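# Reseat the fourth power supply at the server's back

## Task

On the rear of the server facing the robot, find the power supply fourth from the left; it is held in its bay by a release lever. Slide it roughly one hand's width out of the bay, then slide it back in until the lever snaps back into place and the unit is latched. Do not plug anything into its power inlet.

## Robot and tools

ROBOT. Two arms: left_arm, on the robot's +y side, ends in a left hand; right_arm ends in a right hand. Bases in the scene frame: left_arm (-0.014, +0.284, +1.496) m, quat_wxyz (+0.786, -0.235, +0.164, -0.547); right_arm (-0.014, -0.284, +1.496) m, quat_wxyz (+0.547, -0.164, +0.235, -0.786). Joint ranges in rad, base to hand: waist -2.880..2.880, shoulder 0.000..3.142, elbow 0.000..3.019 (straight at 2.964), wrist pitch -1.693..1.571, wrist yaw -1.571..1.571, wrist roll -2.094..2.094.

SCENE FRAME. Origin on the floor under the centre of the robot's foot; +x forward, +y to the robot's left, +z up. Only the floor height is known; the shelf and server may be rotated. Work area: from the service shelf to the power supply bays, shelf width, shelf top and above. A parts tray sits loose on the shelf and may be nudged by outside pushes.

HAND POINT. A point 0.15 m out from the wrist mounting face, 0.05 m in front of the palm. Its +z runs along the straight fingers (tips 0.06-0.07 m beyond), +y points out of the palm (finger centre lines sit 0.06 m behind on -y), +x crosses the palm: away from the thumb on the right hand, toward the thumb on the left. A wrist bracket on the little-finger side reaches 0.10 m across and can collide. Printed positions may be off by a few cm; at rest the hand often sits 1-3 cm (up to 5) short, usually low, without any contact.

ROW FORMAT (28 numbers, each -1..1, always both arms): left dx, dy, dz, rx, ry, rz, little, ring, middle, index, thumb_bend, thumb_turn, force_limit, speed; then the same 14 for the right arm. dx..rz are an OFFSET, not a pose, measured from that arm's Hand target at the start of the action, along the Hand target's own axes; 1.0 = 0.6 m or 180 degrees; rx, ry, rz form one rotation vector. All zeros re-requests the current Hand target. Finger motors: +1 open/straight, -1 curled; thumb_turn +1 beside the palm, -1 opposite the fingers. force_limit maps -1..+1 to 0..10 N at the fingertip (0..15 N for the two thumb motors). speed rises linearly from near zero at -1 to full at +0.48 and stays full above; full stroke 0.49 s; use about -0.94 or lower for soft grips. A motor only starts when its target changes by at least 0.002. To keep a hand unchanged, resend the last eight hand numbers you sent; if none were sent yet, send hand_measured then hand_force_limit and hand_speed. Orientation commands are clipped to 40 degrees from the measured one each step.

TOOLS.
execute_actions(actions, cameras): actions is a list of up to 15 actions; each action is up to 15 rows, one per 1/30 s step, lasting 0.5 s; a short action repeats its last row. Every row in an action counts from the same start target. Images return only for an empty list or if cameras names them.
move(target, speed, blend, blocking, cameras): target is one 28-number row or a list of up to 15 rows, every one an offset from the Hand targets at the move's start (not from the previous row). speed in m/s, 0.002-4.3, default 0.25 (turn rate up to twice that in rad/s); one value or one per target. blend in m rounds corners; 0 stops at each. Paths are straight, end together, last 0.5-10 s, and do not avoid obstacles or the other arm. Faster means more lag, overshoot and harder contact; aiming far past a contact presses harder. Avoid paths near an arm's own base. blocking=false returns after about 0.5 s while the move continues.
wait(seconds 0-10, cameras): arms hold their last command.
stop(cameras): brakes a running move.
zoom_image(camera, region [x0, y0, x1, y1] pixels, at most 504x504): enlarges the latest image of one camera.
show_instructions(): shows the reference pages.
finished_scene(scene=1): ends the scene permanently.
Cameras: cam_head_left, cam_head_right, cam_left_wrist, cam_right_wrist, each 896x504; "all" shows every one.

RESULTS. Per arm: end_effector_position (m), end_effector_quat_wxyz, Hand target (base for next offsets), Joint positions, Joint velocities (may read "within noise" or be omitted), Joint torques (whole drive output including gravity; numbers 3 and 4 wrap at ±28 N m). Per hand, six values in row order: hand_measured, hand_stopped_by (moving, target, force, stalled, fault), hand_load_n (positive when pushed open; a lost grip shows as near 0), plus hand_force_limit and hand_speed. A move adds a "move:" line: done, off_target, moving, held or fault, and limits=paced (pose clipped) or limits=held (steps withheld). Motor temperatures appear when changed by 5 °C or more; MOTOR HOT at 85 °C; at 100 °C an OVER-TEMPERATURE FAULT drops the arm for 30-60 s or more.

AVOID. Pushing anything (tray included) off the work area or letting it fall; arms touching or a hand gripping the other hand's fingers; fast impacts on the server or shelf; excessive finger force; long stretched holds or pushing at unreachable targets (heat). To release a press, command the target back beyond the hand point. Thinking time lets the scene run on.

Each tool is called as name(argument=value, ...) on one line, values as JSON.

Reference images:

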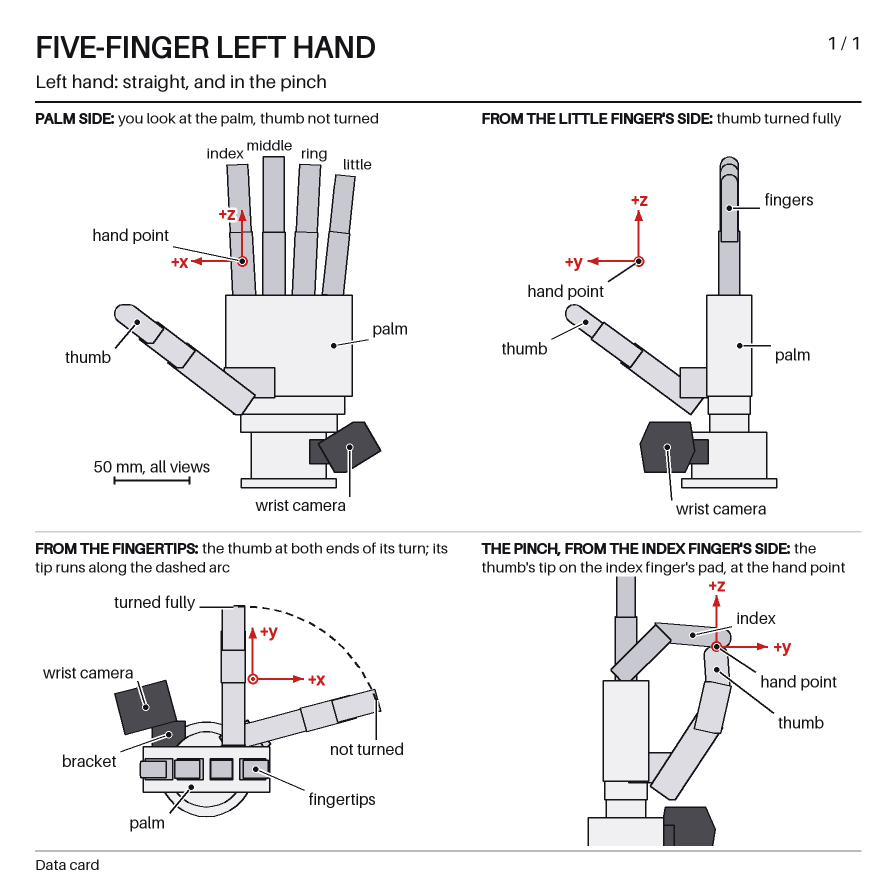

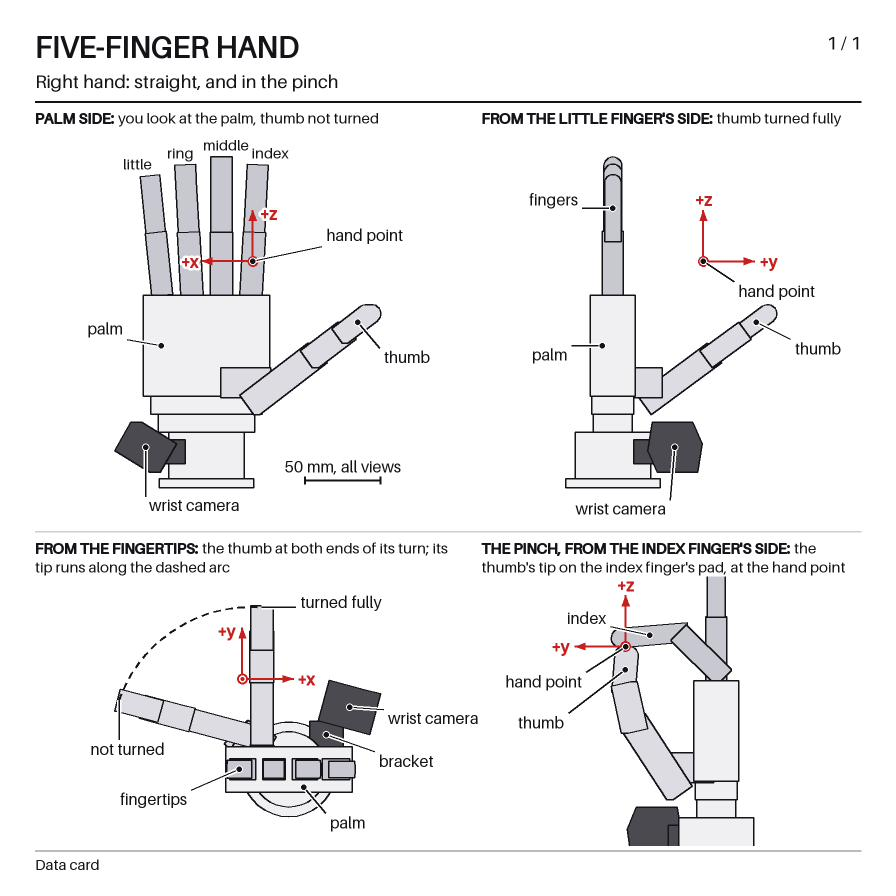

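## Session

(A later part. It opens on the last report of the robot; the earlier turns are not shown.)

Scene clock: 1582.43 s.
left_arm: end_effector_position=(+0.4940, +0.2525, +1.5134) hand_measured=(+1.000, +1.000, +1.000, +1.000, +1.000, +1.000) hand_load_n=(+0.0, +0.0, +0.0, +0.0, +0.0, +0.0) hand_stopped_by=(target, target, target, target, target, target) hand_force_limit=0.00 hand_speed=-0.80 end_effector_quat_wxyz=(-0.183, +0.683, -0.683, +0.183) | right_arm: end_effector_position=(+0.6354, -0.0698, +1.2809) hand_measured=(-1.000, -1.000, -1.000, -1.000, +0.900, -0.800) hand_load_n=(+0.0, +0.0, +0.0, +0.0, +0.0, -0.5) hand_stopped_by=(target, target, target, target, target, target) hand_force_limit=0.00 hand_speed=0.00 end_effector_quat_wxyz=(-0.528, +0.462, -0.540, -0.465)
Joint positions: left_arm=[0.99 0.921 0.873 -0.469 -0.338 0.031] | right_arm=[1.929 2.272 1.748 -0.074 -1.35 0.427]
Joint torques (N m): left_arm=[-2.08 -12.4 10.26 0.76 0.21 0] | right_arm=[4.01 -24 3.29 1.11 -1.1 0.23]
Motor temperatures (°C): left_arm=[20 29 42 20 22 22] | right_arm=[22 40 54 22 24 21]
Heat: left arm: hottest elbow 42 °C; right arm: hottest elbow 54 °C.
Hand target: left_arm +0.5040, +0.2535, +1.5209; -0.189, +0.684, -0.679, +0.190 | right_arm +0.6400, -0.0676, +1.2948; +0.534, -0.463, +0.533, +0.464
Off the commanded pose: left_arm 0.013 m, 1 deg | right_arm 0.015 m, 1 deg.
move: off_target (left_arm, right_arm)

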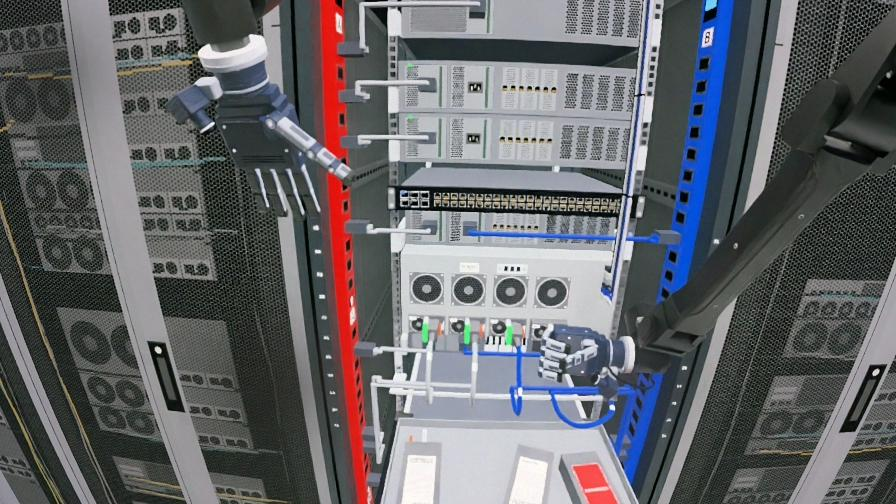

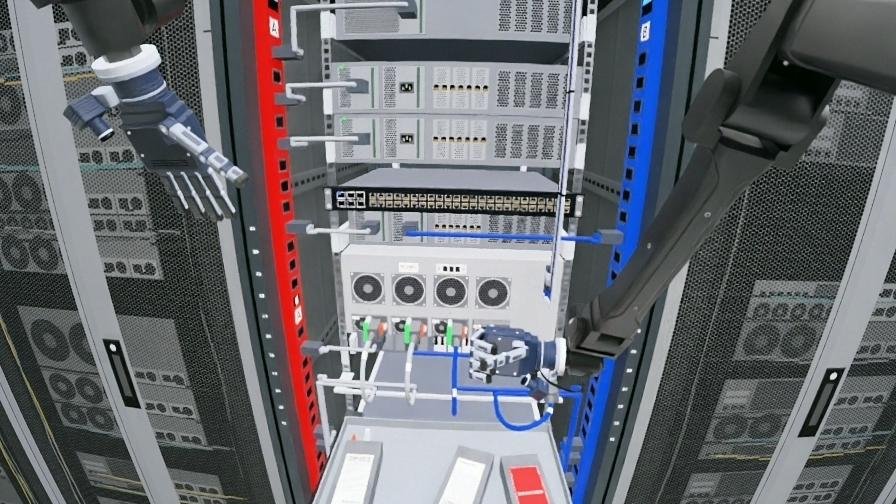

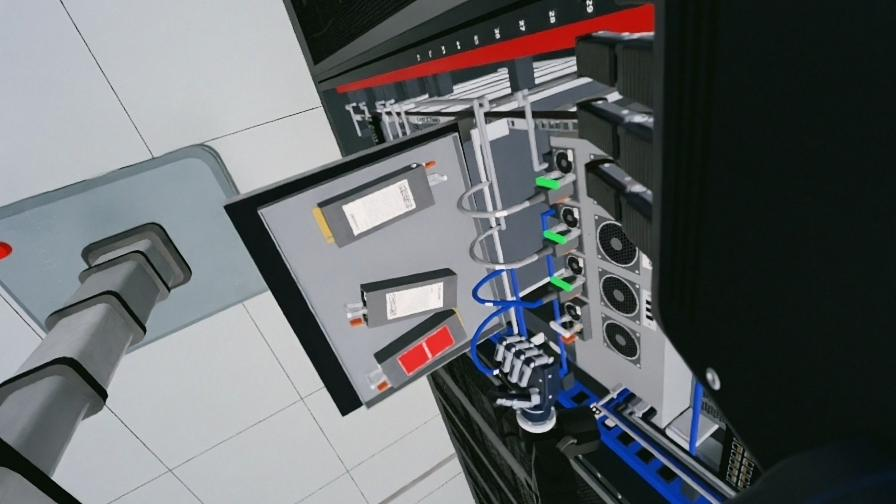

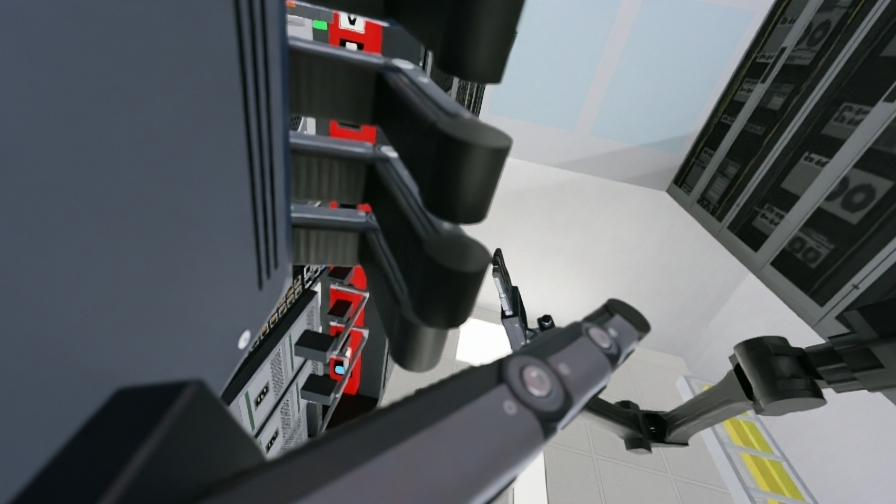

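move(target=[[0,0,0,0,0,0,1,1,1,1,1,1,0,-0.8, -0.0083,-0.099,0.0139,0,0,-0.02,-1,-1,-1,-1,0.9,-0.8,0.0,0.0],[0,0,0,0,0,0,1,1,1,1,1,1,0,-0.8, -0.1083,-0.231,0.0324,0,0,-0.03,-1,-1,-1,-1,0.9,-0.8,0.0,0.0]], speed=0.07, cameras=["cam_left_wrist"])

zoom_image(camera="cam_left_wrist", region=[530, 290, 600, 360])

Scene clock: 1598.63 s.
left_arm: end_effector_position=(+0.4940, +0.2525, +1.5134) hand_measured=(+1.000, +1.000, +1.000, +1.000, +1.000, +1.000) hand_load_n=(+0.0, +0.0, +0.0, +0.0, +0.0, +0.0) hand_stopped_by=(target, target, target, target, target, target) hand_force_limit=0.00 hand_speed=-0.80 end_effector_quat_wxyz=(-0.183, +0.683, -0.683, +0.183) | right_arm: end_effector_position=(+0.6954, -0.0769, +1.3043) hand_measured=(-1.000, -1.000, -1.000, -1.000, +0.900, -0.800) hand_load_n=(+0.0, +0.0, +0.0, +0.0, +0.0, +0.0) hand_stopped_by=(target, target, target, target, target, target) hand_force_limit=0.00 hand_speed=0.00 end_effector_quat_wxyz=(-0.496, +0.442, -0.565, -0.490)
Joint positions: left_arm=[0.99 0.921 0.873 -0.469 -0.338 0.031] | right_arm=[1.929 2.32 1.995 -0.357 -1.335 0.447]
Joint torques (N m): left_arm=[-2.2 -11.87 10.41 0.72 0.24 0.03] | right_arm=[5.6 -25.76 18.1 1.09 -0.85 0.14]
Motor temperatures (°C): left_arm=[20 29 42 20 22 22] | right_arm=[22 38 47 22 25 21]
Heat: left arm: hottest elbow 42 °C; right arm: hottest elbow 47 °C.
Hand target: left_arm +0.5040, +0.2535, +1.5209; -0.189, +0.684, -0.679, +0.190 | right_arm +0.7801, -0.0679, +1.3598; +0.555, -0.488, +0.511, +0.438
Off the commanded pose: left_arm 0.013 m, 1 deg | right_arm 0.102 m, 12 deg.
move: off_target (left_arm, right_arm)
Images, in order (width x height): cam_left_wrist 896x504.

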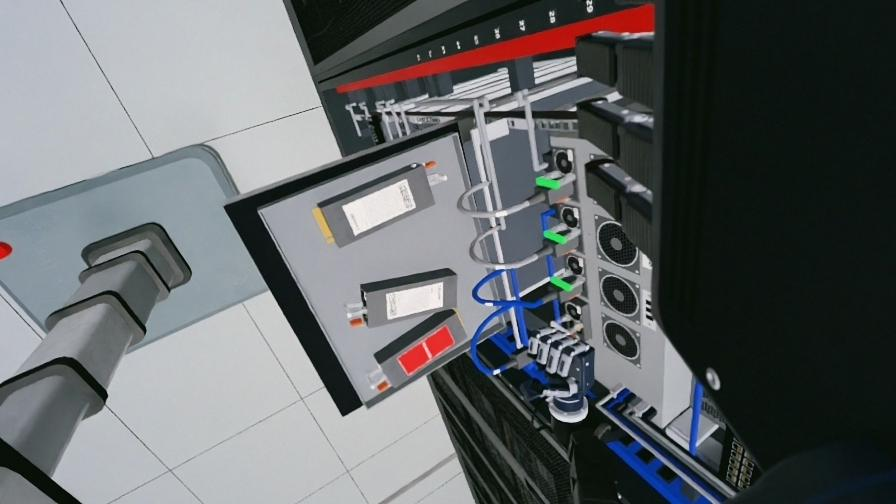

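Scaled by 7.200 from the camera's 896x504 image, which has a finer 1280x720 frame.

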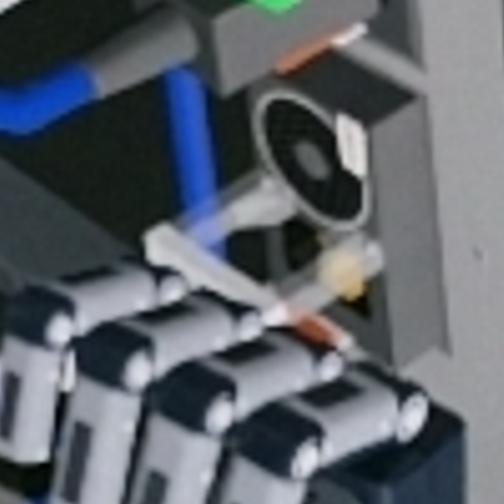

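move(target=[0,0,0,0,0,0,1,1,1,1,1,1,0,-0.8, 0.011,-0.115,0.0162,0,0,0,-1,-1,-1,-1,0.9,-0.8,0.0,0.0], speed=0.07, cameras=["cam_left_wrist"])

zoom_image(camera="cam_left_wrist", region=[530, 290, 600, 360])

Scene clock: 1605.23 s.
left_arm: end_effector_position=(+0.4940, +0.2525, +1.5134) hand_measured=(+1.000, +1.000, +1.000, +1.000, +1.000, +1.000) hand_load_n=(+0.0, +0.0, +0.0, +0.0, +0.0, +0.0) hand_stopped_by=(target, target, target, target, target, target) hand_force_limit=0.00 hand_speed=-0.80 end_effector_quat_wxyz=(-0.183, +0.683, -0.683, +0.183) | right_arm: end_effector_position=(+0.7015, -0.0736, +1.2706) hand_measured=(-1.000, -1.000, -1.000, -1.000, +0.900, -0.800) hand_load_n=(+0.0, +0.0, +0.0, -0.5, +0.0, +0.0) hand_stopped_by=(target, target, target, target, target, target) hand_force_limit=0.00 hand_speed=0.00 end_effector_quat_wxyz=(-0.451, +0.404, -0.598, -0.525)
Joint positions: left_arm=[0.99 0.921 0.873 -0.469 -0.338 0.031] | right_arm=[1.925 2.431 2.127 -0.458 -1.33 0.519]
Joint torques (N m): left_arm=[-2.02 -11.63 10.44 0.81 0.22 -0.01] | right_arm=[6.12 -28.86 24.17 1.87 -0.82 0.07]
Motor temperatures (°C): left_arm=[20 29 42 20 22 22] | right_arm=[22 39 52 22 24 21]
Heat: left arm: hottest elbow 42 °C; right arm: hottest elbow 52 °C.
Hand target: left_arm +0.5040, +0.2535, +1.5209; -0.189, +0.684, -0.679, +0.190 | right_arm +0.8501, -0.0680, +1.3598; +0.555, -0.488, +0.511, +0.438
Off the commanded pose: left_arm 0.013 m, 1 deg | right_arm 0.173 m, 21 deg.
move: off_target (left_arm, right_arm)
Images, in order (width x height): cam_left_wrist 896x504.

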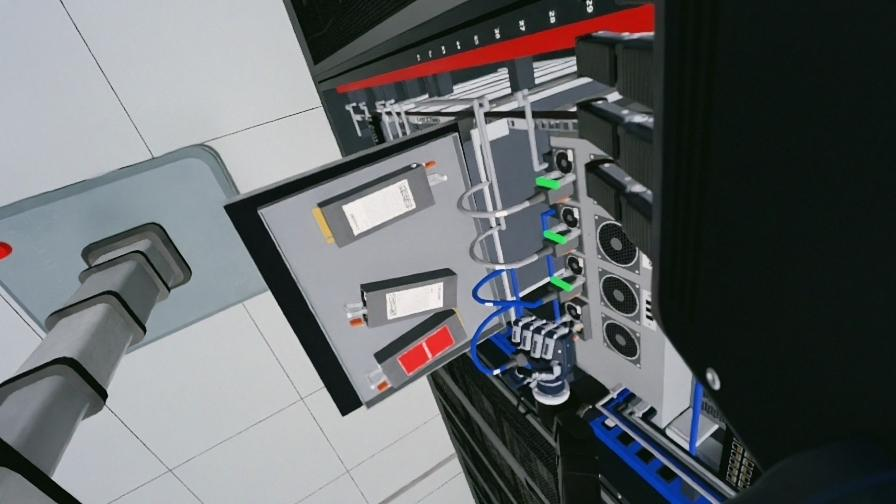

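Scaled by 7.200 from the camera's 896x504 image, which has a finer 1280x720 frame.

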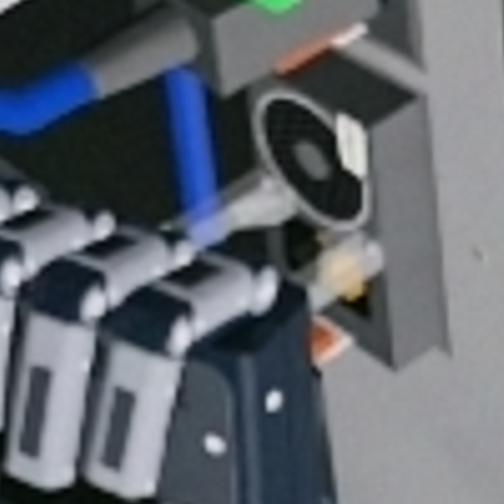

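move(target=[[0,0,0,0,0,0,1,1,1,1,1,1,0,-0.8, 0.0242,0.1847,-0.0255,0,0,-0.01,-1,-1,-1,-1,0.9,-0.8,0.0,0.0],[0,0,0,0,0,0,1,1,1,1,1,1,0,-0.8, -0.098,-0.0258,0.0023,0,0,-0.03,-1,-1,-1,-1,0.9,-0.8,0.0,0.0]], speed=0.08, cameras=["cam_left_wrist"])

zoom_image(camera="cam_left_wrist", region=[530, 290, 600, 360])

Scene clock: 1636.60 s.
left_arm: end_effector_position=(+0.4940, +0.2525, +1.5134) hand_measured=(+1.000, +1.000, +1.000, +1.000, +1.000, +1.000) hand_load_n=(+0.0, +0.0, +0.0, +0.0, +0.0, +0.0) hand_stopped_by=(target, target, target, target, target, target) hand_force_limit=0.00 hand_speed=-0.80 end_effector_quat_wxyz=(-0.183, +0.683, -0.683, +0.183) | right_arm: end_effector_position=(+0.6945, -0.0765, +1.2889) hand_measured=(-1.000, -1.000, -1.000, -1.000, +0.900, -0.800) hand_load_n=(+0.0, +0.0, +0.0, +0.0, +0.0, -0.5) hand_stopped_by=(target, target, target, target, target, target) hand_force_limit=0.00 hand_speed=0.00 end_effector_quat_wxyz=(-0.458, +0.427, -0.583, -0.518)
Joint positions: left_arm=[0.99 0.921 0.873 -0.469 -0.338 0.031] | right_arm=[1.927 2.388 2.108 -0.574 -1.331 0.375]
Joint torques (N m): left_arm=[-2.02 -12.16 10.39 0.8 0.25 -0.01] | right_arm=[7 -35.55 22.23 2.25 -0.85 0.16]
Motor temperatures (°C): left_arm=[20 29 42 20 22 22] | right_arm=[22 40 64 22 24 21]
Heat: left arm: hottest elbow 42 °C; right arm: hottest elbow 64 °C.
Hand target: left_arm +0.5040, +0.2535, +1.5209; -0.189, +0.684, -0.679, +0.190 | right_arm +0.8600, -0.0679, +1.4199; +0.575, -0.512, +0.487, +0.412
Off the commanded pose: left_arm 0.013 m, 1 deg | right_arm 0.211 m, 23 deg.
move: off_target (left_arm, right_arm)
Images, in order (width x height): cam_left_wrist 896x504.

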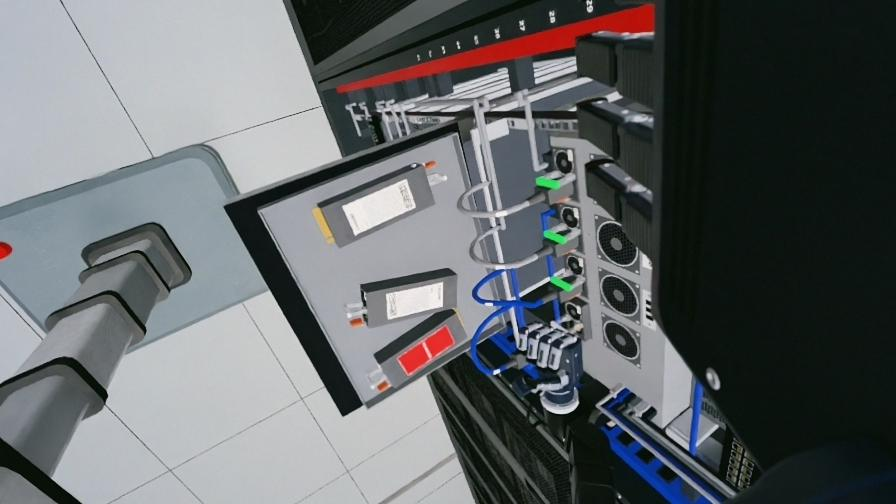

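Scaled by 7.200 from the camera's 896x504 image, which has a finer 1280x720 frame.

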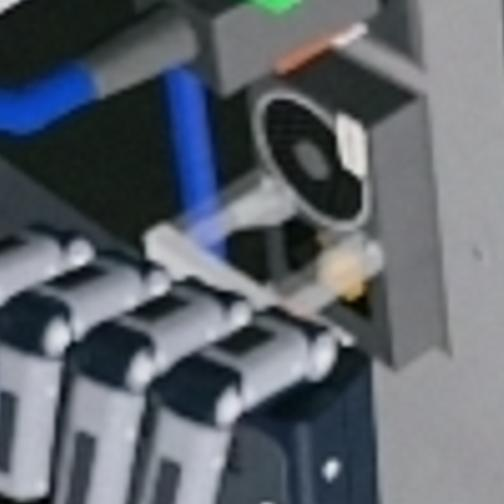

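move(target=[0,0,0,0,0,0,1,1,1,1,1,1,0,-0.8, 0.1434,0.3125,-0.0394,0,0,0.06,-1,-1,-1,-1,0.9,-0.8,0.0,0.0], speed=0.15, cameras=["cam_left_wrist"])

zoom_image(camera="cam_left_wrist", region=[530, 290, 600, 360])

Scene clock: 1679.67 s.
left_arm: end_effector_position=(+0.4940, +0.2525, +1.5134) hand_measured=(+1.000, +1.000, +1.000, +1.000, +1.000, +1.000) hand_load_n=(+0.0, +0.0, +0.0, +0.0, +0.0, +0.0) hand_stopped_by=(target, target, target, target, target, target) hand_force_limit=0.00 hand_speed=-0.80 end_effector_quat_wxyz=(-0.183, +0.683, -0.683, +0.183) | right_arm: end_effector_position=(+0.6864, -0.0731, +1.2849) hand_measured=(-1.000, -1.000, -1.000, -1.000, +0.900, -0.800) hand_load_n=(+0.0, +0.0, +0.0, +0.0, +0.0, +0.0) hand_stopped_by=(target, target, target, target, target, target) hand_force_limit=0.00 hand_speed=0.00 end_effector_quat_wxyz=(-0.529, +0.461, -0.541, -0.464)
Joint positions: left_arm=[0.99 0.921 0.873 -0.469 -0.338 0.031] | right_arm=[1.929 2.339 1.961 -0.21 -1.347 0.436]
Joint torques (N m): left_arm=[-2.02 -12.45 10.41 0.81 0.21 0.02] | right_arm=[4.6 -25.47 4.23 0.99 -1.09 0.22]
Motor temperatures (°C): left_arm=[20 29 42 20 22 22] | right_arm=[22 40 95 22 24 21]
Heat: left arm: hottest elbow 42 °C; right arm: hottest elbow 95 °C. Fold the right arm in close to its base, or ease its load, before you think long.
Hand target: left_arm +0.5040, +0.2535, +1.5209; -0.189, +0.684, -0.679, +0.190 | right_arm +0.6903, -0.0677, +1.3001; +0.534, -0.464, +0.533, +0.464
Off the commanded pose: left_arm 0.013 m, 1 deg | right_arm 0.017 m, 1 deg.
MOTOR HOT: joint 3 (elbow) of the right arm reports 95 °C; the controller stops that arm at 100 °C. To cool a motor, set the load down, stop pushing, or move to a pose that needs little force.
move: off_target (left_arm, right_arm)
Images, in order (width x height): cam_left_wrist 896x504.

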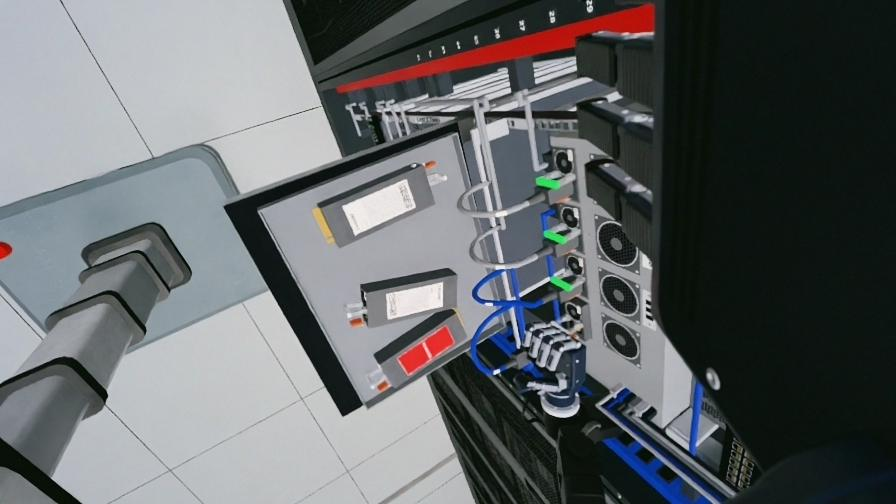

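Scaled by 7.200 from the camera's 896x504 image, which has a finer 1280x720 frame.

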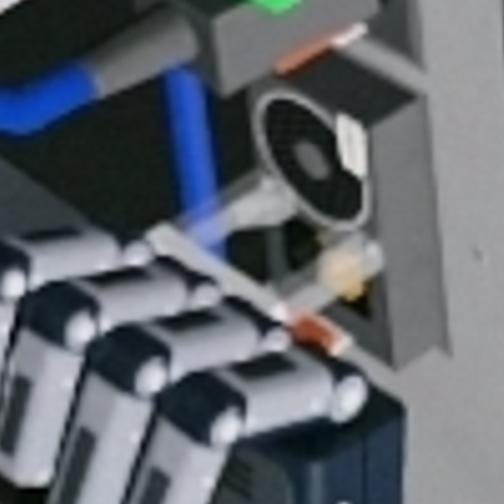

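zoom_image(camera="cam_left_wrist", region=[520, 340, 660, 500])

wait(seconds=5, cameras=["cam_head_left", "cam_head_right"])

zoom_image(camera="cam_head_left", region=[580, 280, 720, 420])

zoom_image(camera="cam_head_right", region=[520, 280, 660, 420])

Scaled by 3.150 from the camera's 896x504 image, which has a finer 1280x720 frame.

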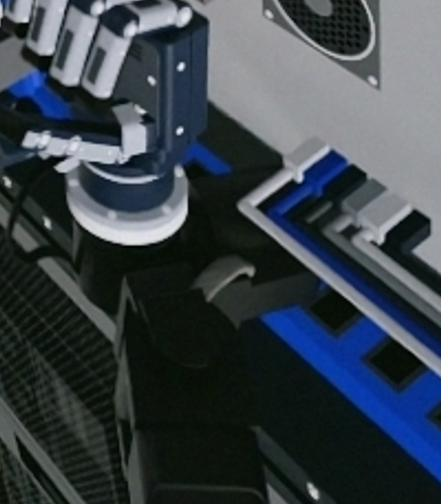

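Scene clock: 1708.57 s.
left_arm: end_effector_position=(+0.4940, +0.2525, +1.5134) hand_measured=(+1.000, +1.000, +1.000, +1.000, +1.000, +1.000) hand_load_n=(+0.0, +0.0, +0.0, -0.5, +0.0, +0.0) hand_stopped_by=(target, target, target, target, target, target) hand_force_limit=0.00 hand_speed=-0.80 end_effector_quat_wxyz=(-0.183, +0.683, -0.683, +0.183) | right_arm: end_effector_position=(+0.6864, -0.0731, +1.2849) hand_measured=(-1.000, -1.000, -1.000, -1.000, +0.900, -0.800) hand_load_n=(+0.0, +0.0, +0.0, +0.0, +0.0, -0.5) hand_stopped_by=(target, target, target, target, target, target) hand_force_limit=0.00 hand_speed=0.00 end_effector_quat_wxyz=(-0.529, +0.461, -0.541, -0.464)
Joint positions: left_arm=[0.99 0.921 0.873 -0.469 -0.338 0.031] | right_arm=[1.929 2.339 1.961 -0.21 -1.347 0.437]
Joint torques (N m): left_arm=[-1.73 -11.99 10.33 0.68 0.24 0.03] | right_arm=[4.72 -25.7 4.31 1.09 -1.06 0.19]
Motor temperatures (°C): left_arm=[20 29 42 20 22 22] | right_arm=[22 44 63 22 25 21]
Heat: left arm: hottest elbow 42 °C; right arm: hottest elbow 63 °C.
Hand target: left_arm +0.5040, +0.2535, +1.5209; -0.189, +0.684, -0.679, +0.190 | right_arm +0.6903, -0.0677, +1.3001; +0.534, -0.463, +0.533, +0.464
Off the commanded pose: left_arm 0.013 m, 1 deg | right_arm 0.017 m, 1 deg.
MOTOR HOT: cleared for the motors of the right arm.
wait: 5.00 s; at rest from the start
Images, in order (width x height): cam_head_left 896x504, cam_head_right 896x504.

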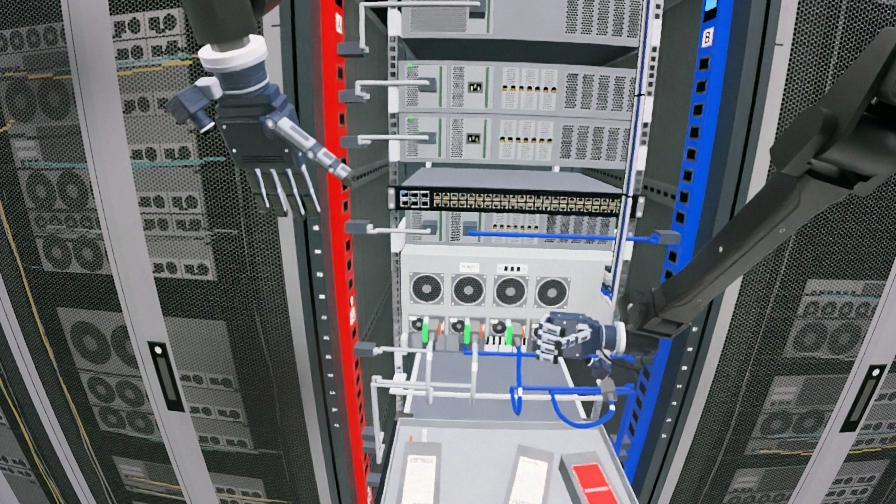

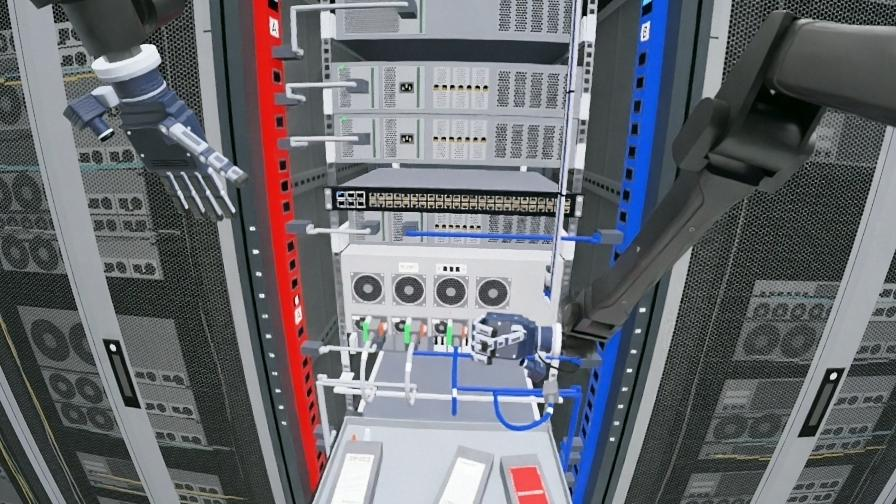

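Scaled by 3.600 from the camera's 896x504 image, which has a finer 1280x720 frame.

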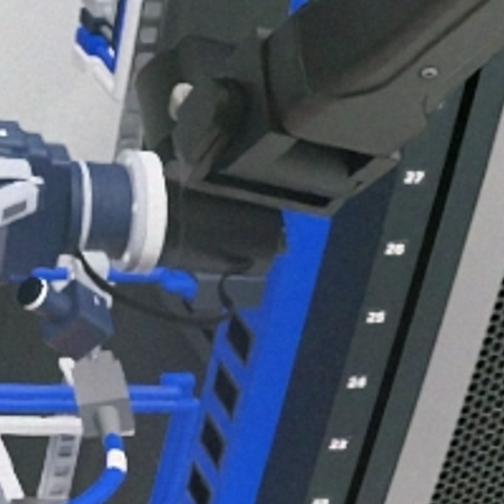

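Scaled by 3.600 from the camera's 896x504 image, which has a finer 1280x720 frame.

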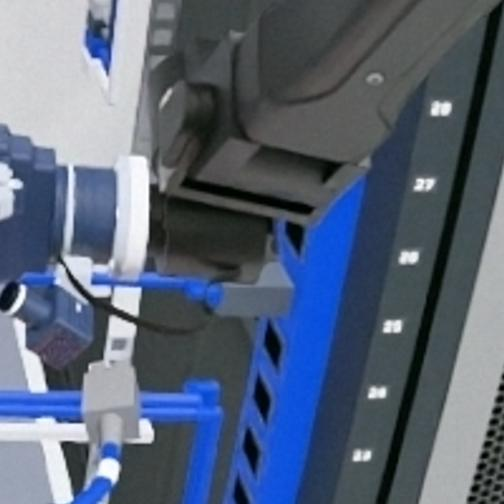

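move(target=[0,0,0,0,0,0,1,1,1,1,1,1,0,-0.8, 0.0083,0.0357,0.0113,0.05,0,0,-1,-1,-1,-1,0.9,-0.8,0.0,0.0], speed=0.1, cameras=["cam_left_wrist", "cam_head_right"])

zoom_image(camera="cam_left_wrist", region=[510, 270, 610, 430])

zoom_image(camera="cam_head_right", region=[420, 290, 640, 400])

Scene clock: 1738.07 s.
left_arm: end_effector_position=(+0.4940, +0.2525, +1.5134) hand_measured=(+1.000, +1.000, +1.000, +1.000, +1.000, +1.000) hand_load_n=(+0.0, +0.0, +0.0, +0.0, +0.0, +0.0) hand_stopped_by=(target, target, target, target, target, target) hand_force_limit=0.00 hand_speed=-0.80 end_effector_quat_wxyz=(-0.183, +0.683, -0.683, +0.183) | right_arm: end_effector_position=(+0.6671, -0.0649, +1.2824) hand_measured=(-1.000, -1.000, -1.000, -1.000, +0.900, -0.800) hand_load_n=(+0.0, +0.0, +0.0, -0.5, +0.0, +0.0) hand_stopped_by=(target, target, target, target, target, target) hand_force_limit=0.00 hand_speed=0.00 end_effector_quat_wxyz=(-0.564, +0.419, -0.574, -0.421)
Joint positions: left_arm=[0.99 0.921 0.873 -0.469 -0.338 0.031] | right_arm=[1.933 2.287 1.679 0.486 -1.247 0.885]
Joint torques (N m): left_arm=[-2.14 -11.75 10.19 0.77 0.24 0.03] | right_arm=[4.48 -23.47 3.15 1.77 -0.48 0.21]
Motor temperatures (°C): left_arm=[20 29 42 20 22 22] | right_arm=[22 44 49 22 25 21]
Heat: left arm: hottest elbow 42 °C; right arm: hottest elbow 49 °C.
Hand target: left_arm +0.5040, +0.2535, +1.5209; -0.189, +0.684, -0.679, +0.190 | right_arm +0.6701, -0.0581, +1.2950; +0.569, -0.420, +0.568, +0.421
Off the commanded pose: left_arm 0.013 m, 1 deg | right_arm 0.015 m, 1 deg.
move: off_target (left_arm, right_arm)
Images, in order (width x height): cam_head_right 896x504, cam_left_wrist 896x504.

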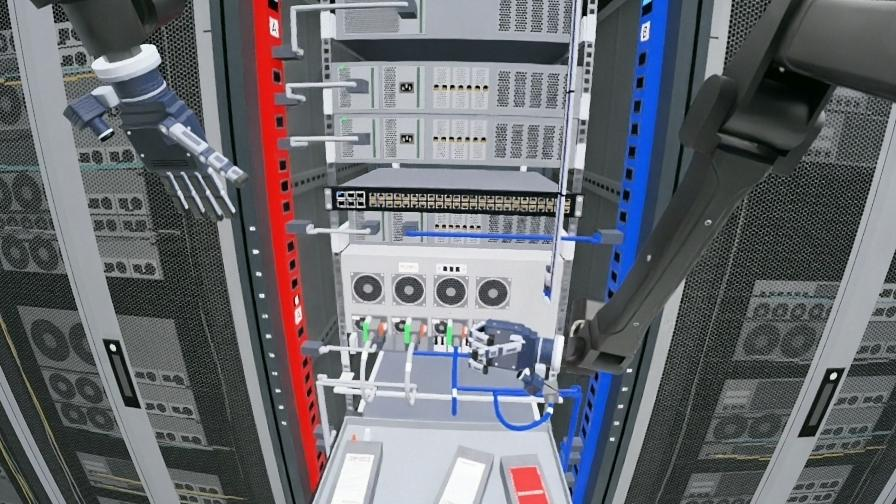

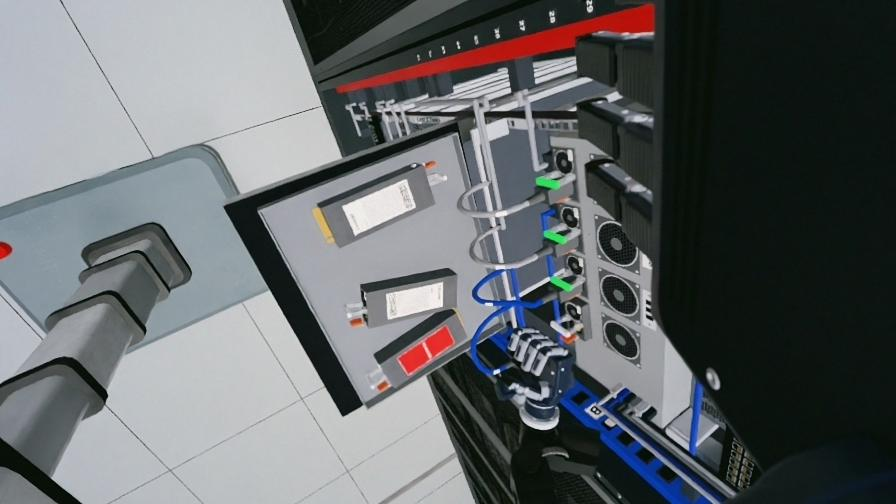

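Scaled by 3.150 from the camera's 896x504 image, which has a finer 1280x720 frame.

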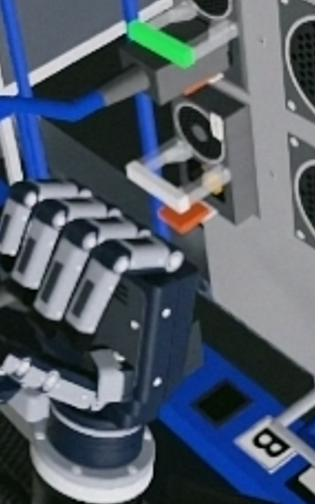

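Scaled by 2.291 from the camera's 896x504 image, which has a finer 1280x720 frame.

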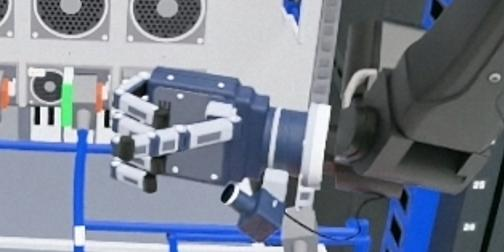

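move(target=[[0,0,0,0,0,0,1,1,1,1,1,1,0,-0.8, -0.0083,-0.0797,0.0243,0,0,0,-1,-1,-1,-1,0.9,-0.8,0.0,0.0],[0,0,0,0,0,0,1,1,1,1,1,1,0,-0.8, -0.0333,-0.1275,0.0389,0,0,0,-1,-1,-1,-1,0.9,-0.8,0.0,0.0]], speed=0.06, cameras=["cam_left_wrist"])

zoom_image(camera="cam_left_wrist", region=[530, 290, 600, 360])

Scene clock: 1744.00 s.
left_arm: end_effector_position=(+0.4940, +0.2525, +1.5134) hand_measured=(+1.000, +1.000, +1.000, +1.000, +1.000, +1.000) hand_load_n=(+0.0, +0.0, +0.0, +0.0, +0.0, +0.0) hand_stopped_by=(target, target, target, target, target, target) hand_force_limit=0.00 hand_speed=-0.80 end_effector_quat_wxyz=(-0.183, +0.683, -0.683, +0.183) | right_arm: end_effector_position=(+0.7129, -0.0523, +1.2983) hand_measured=(-1.000, -1.000, -1.000, -1.000, +0.900, -0.800) hand_load_n=(+0.0, +0.0, +0.0, +0.0, +0.0, -0.5) hand_stopped_by=(target, target, target, target, target, target) hand_force_limit=0.00 hand_speed=0.00 end_effector_quat_wxyz=(-0.541, +0.407, -0.582, -0.451)
Joint positions: left_arm=[0.99 0.921 0.873 -0.469 -0.338 0.031] | right_arm=[1.957 2.329 1.872 0.28 -1.251 0.907]
Joint torques (N m): left_arm=[-2.14 -11.87 10.39 0.79 0.2 0.01] | right_arm=[3.72 -23.59 10.62 1.24 0.06 0.1]
Heat: left arm: hottest elbow 42 °C; right arm: hottest elbow 48 °C.
Hand target: left_arm +0.5040, +0.2535, +1.5209; -0.189, +0.684, -0.679, +0.190 | right_arm +0.7501, -0.0581, +1.3152; +0.569, -0.420, +0.568, +0.421
Off the commanded pose: left_arm 0.013 m, 1 deg | right_arm 0.041 m, 5 deg.
move: off_target (left_arm, right_arm)
Images, in order (width x height): cam_left_wrist 896x504.

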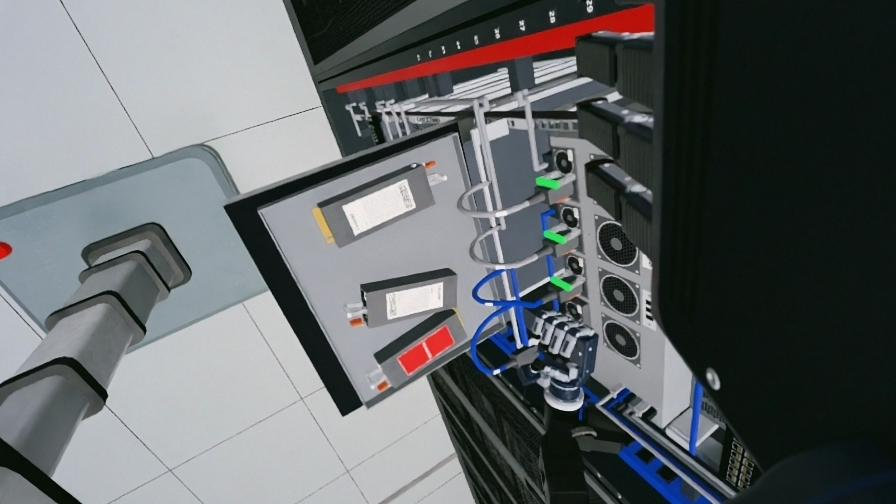

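Scaled by 7.200 from the camera's 896x504 image, which has a finer 1280x720 frame.

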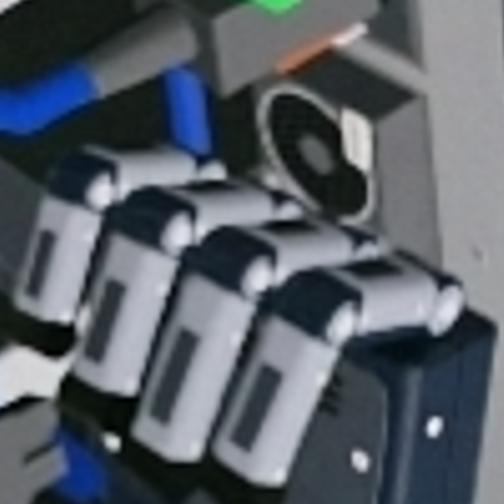

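move(target=[0,0,0,0,0,0,1,1,1,1,1,1,0,-0.8, -0.0167,-0.0527,-0.0013,0,0,0,-1,-1,-1,-1,0.9,-0.8,0.0,0.0], speed=0.05, cameras=["cam_left_wrist"])

zoom_image(camera="cam_left_wrist", region=[530, 290, 600, 360])

Scene clock: 1749.23 s.
left_arm: end_effector_position=(+0.4940, +0.2525, +1.5134) hand_measured=(+1.000, +1.000, +1.000, +1.000, +1.000, +1.000) hand_load_n=(+0.0, +0.0, +0.0, +0.0, -0.5, +0.0) hand_stopped_by=(target, target, target, target, target, target) hand_force_limit=0.00 hand_speed=-0.80 end_effector_quat_wxyz=(-0.183, +0.683, -0.683, +0.183) | right_arm: end_effector_position=(+0.7163, -0.0494, +1.3001) hand_measured=(-1.000, -1.000, -1.000, -1.000, +0.900, -0.800) hand_load_n=(+0.0, +0.0, +0.0, +0.0, +0.0, +0.0) hand_stopped_by=(target, target, target, target, target, target) hand_force_limit=0.00 hand_speed=0.00 end_effector_quat_wxyz=(-0.523, +0.399, -0.582, -0.478)
Joint positions: left_arm=[0.99 0.921 0.873 -0.469 -0.338 0.031] | right_arm=[1.961 2.352 1.927 0.197 -1.281 0.914]
Joint torques (N m): left_arm=[-2.26 -11.81 10.33 0.79 0.22 0] | right_arm=[3.02 -24.64 13.57 1.31 0.91 0.04]
Heat: left arm: hottest elbow 42 °C; right arm: hottest elbow 48 °C.
Hand target: left_arm +0.5040, +0.2535, +1.5209; -0.189, +0.684, -0.679, +0.190 | right_arm +0.7800, -0.0682, +1.3250; +0.569, -0.420, +0.568, +0.421
Off the commanded pose: left_arm 0.013 m, 1 deg | right_arm 0.071 m, 9 deg.
move: off_target (left_arm, right_arm)
Images, in order (width x height): cam_left_wrist 896x504.

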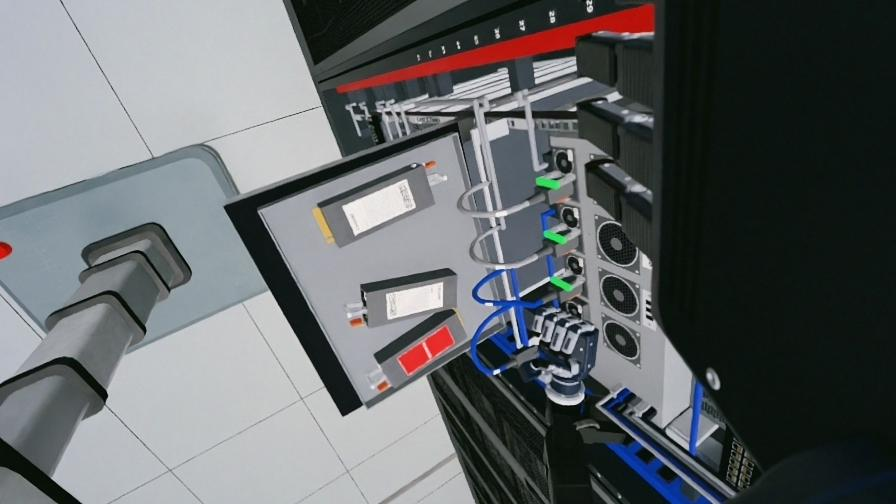

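Scaled by 7.200 from the camera's 896x504 image, which has a finer 1280x720 frame.

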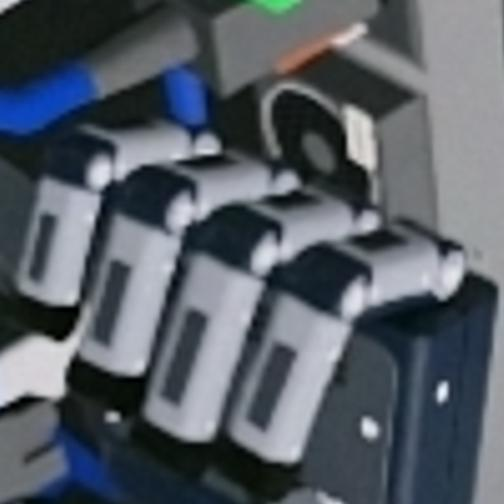

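move(target=[0,0,0,0,0,0,1,1,1,1,1,1,0,-0.8, -0.0167,-0.0624,-0.0332,0.02,0,0,-1,-1,-1,-1,0.9,-0.8,0.0,0.0], speed=0.06, cameras=["cam_left_wrist"])

zoom_image(camera="cam_left_wrist", region=[530, 290, 600, 360])

Scene clock: 1754.63 s.
left_arm: end_effector_position=(+0.4940, +0.2525, +1.5134) hand_measured=(+1.000, +1.000, +1.000, +1.000, +1.000, +1.000) hand_load_n=(+0.0, +0.0, +0.0, +0.0, +0.0, +0.0) hand_stopped_by=(target, target, target, target, target, target) hand_force_limit=0.00 hand_speed=-0.80 end_effector_quat_wxyz=(-0.183, +0.683, -0.683, +0.183) | right_arm: end_effector_position=(+0.7218, -0.0506, +1.3052) hand_measured=(-1.000, -1.000, -1.000, -1.000, +0.900, -0.800) hand_load_n=(+0.0, -0.5, +0.0, +0.0, +0.0, +0.0) hand_stopped_by=(target, target, target, target, target, target) hand_force_limit=0.00 hand_speed=0.00 end_effector_quat_wxyz=(-0.510, +0.378, -0.595, -0.493)
Joint positions: left_arm=[0.99 0.921 0.873 -0.469 -0.338 0.031] | right_arm=[1.961 2.352 1.929 0.217 -1.277 0.998]
Joint torques (N m): left_arm=[-1.9 -11.93 10.41 0.8 0.2 0.02] | right_arm=[0.15 -25.99 14.58 2.96 1.46 0.03]
Heat: left arm: hottest elbow 42 °C; right arm: hottest elbow 50 °C.
Hand target: left_arm +0.5040, +0.2535, +1.5209; -0.189, +0.684, -0.679, +0.190 | right_arm +0.8100, -0.0981, +1.3352; +0.582, -0.402, +0.581, +0.403
Off the commanded pose: left_arm 0.013 m, 1 deg | right_arm 0.104 m, 14 deg.
move: off_target (left_arm, right_arm)
Images, in order (width x height): cam_left_wrist 896x504.

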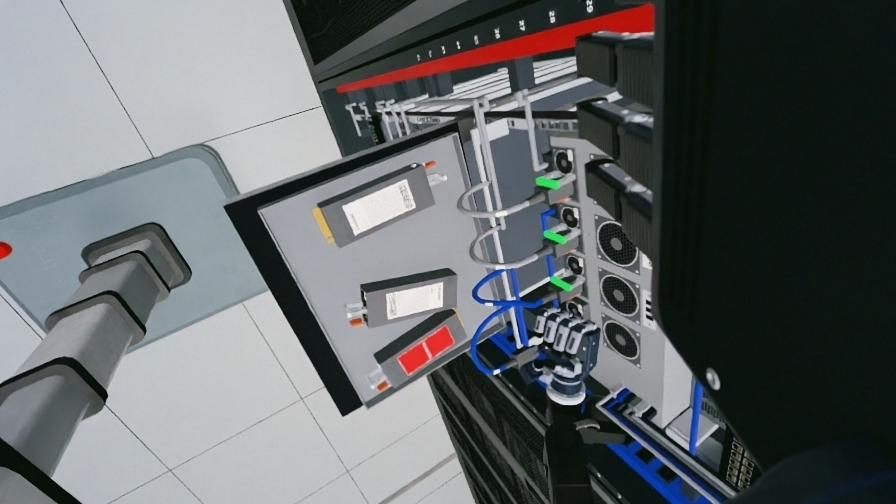

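Scaled by 7.200 from the camera's 896x504 image, which has a finer 1280x720 frame.

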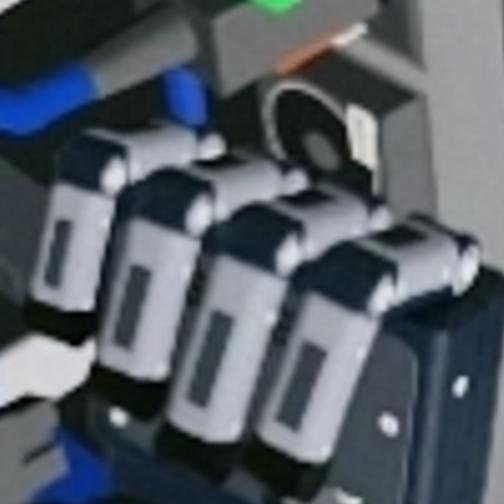

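move(target=[0,0,0,0,0,0,1,1,1,1,1,1,0,-0.8, 0.0333,-0.0624,0.0235,0,0,-0.02,-1,-1,-1,-1,0.9,-0.8,0.0,0.0], speed=0.06, cameras=["cam_left_wrist"])

zoom_image(camera="cam_left_wrist", region=[530, 290, 600, 360])

Scene clock: 1759.77 s.
left_arm: end_effector_position=(+0.4940, +0.2525, +1.5134) hand_measured=(+1.000, +1.000, +1.000, +1.000, +1.000, +1.000) hand_load_n=(+0.0, +0.0, +0.0, +0.0, +0.0, +0.0) hand_stopped_by=(target, target, target, target, target, target) hand_force_limit=0.00 hand_speed=-0.80 end_effector_quat_wxyz=(-0.183, +0.683, -0.683, +0.183) | right_arm: end_effector_position=(+0.7186, -0.0520, +1.2974) hand_measured=(-1.000, -1.000, -1.000, -1.000, +0.900, -0.800) hand_load_n=(-2.0, +0.0, +0.0, +0.0, +0.0, -0.5) hand_stopped_by=(target, target, target, target, target, target) hand_force_limit=0.00 hand_speed=0.00 end_effector_quat_wxyz=(-0.521, +0.387, -0.575, -0.499)
Joint positions: left_arm=[0.99 0.921 0.873 -0.469 -0.338 0.031] | right_arm=[1.957 2.389 1.968 0.244 -1.319 0.995]
Joint torques (N m): left_arm=[-2.26 -11.63 10.37 0.72 0.24 0.01] | right_arm=[-0.73 -23.36 21.52 0.54 3.36 -0.12]
Heat: left arm: hottest elbow 42 °C; right arm: hottest elbow 52 °C.
Hand target: left_arm +0.5040, +0.2535, +1.5209; -0.189, +0.684, -0.679, +0.190 | right_arm +0.8501, -0.0982, +1.3152; +0.594, -0.420, +0.568, +0.384
Off the commanded pose: left_arm 0.013 m, 1 deg | right_arm 0.140 m, 16 deg.
move: off_target (left_arm, right_arm)
Images, in order (width x height): cam_left_wrist 896x504.

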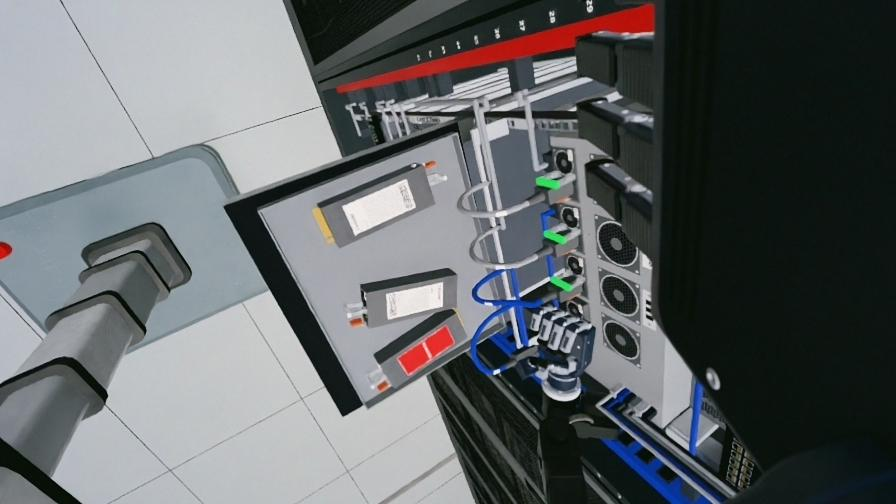

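Scaled by 7.200 from the camera's 896x504 image, which has a finer 1280x720 frame.

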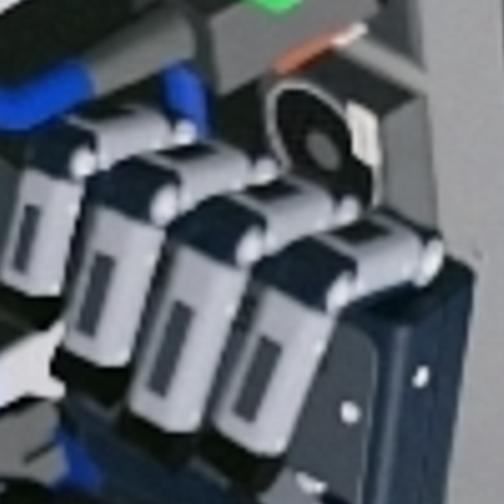

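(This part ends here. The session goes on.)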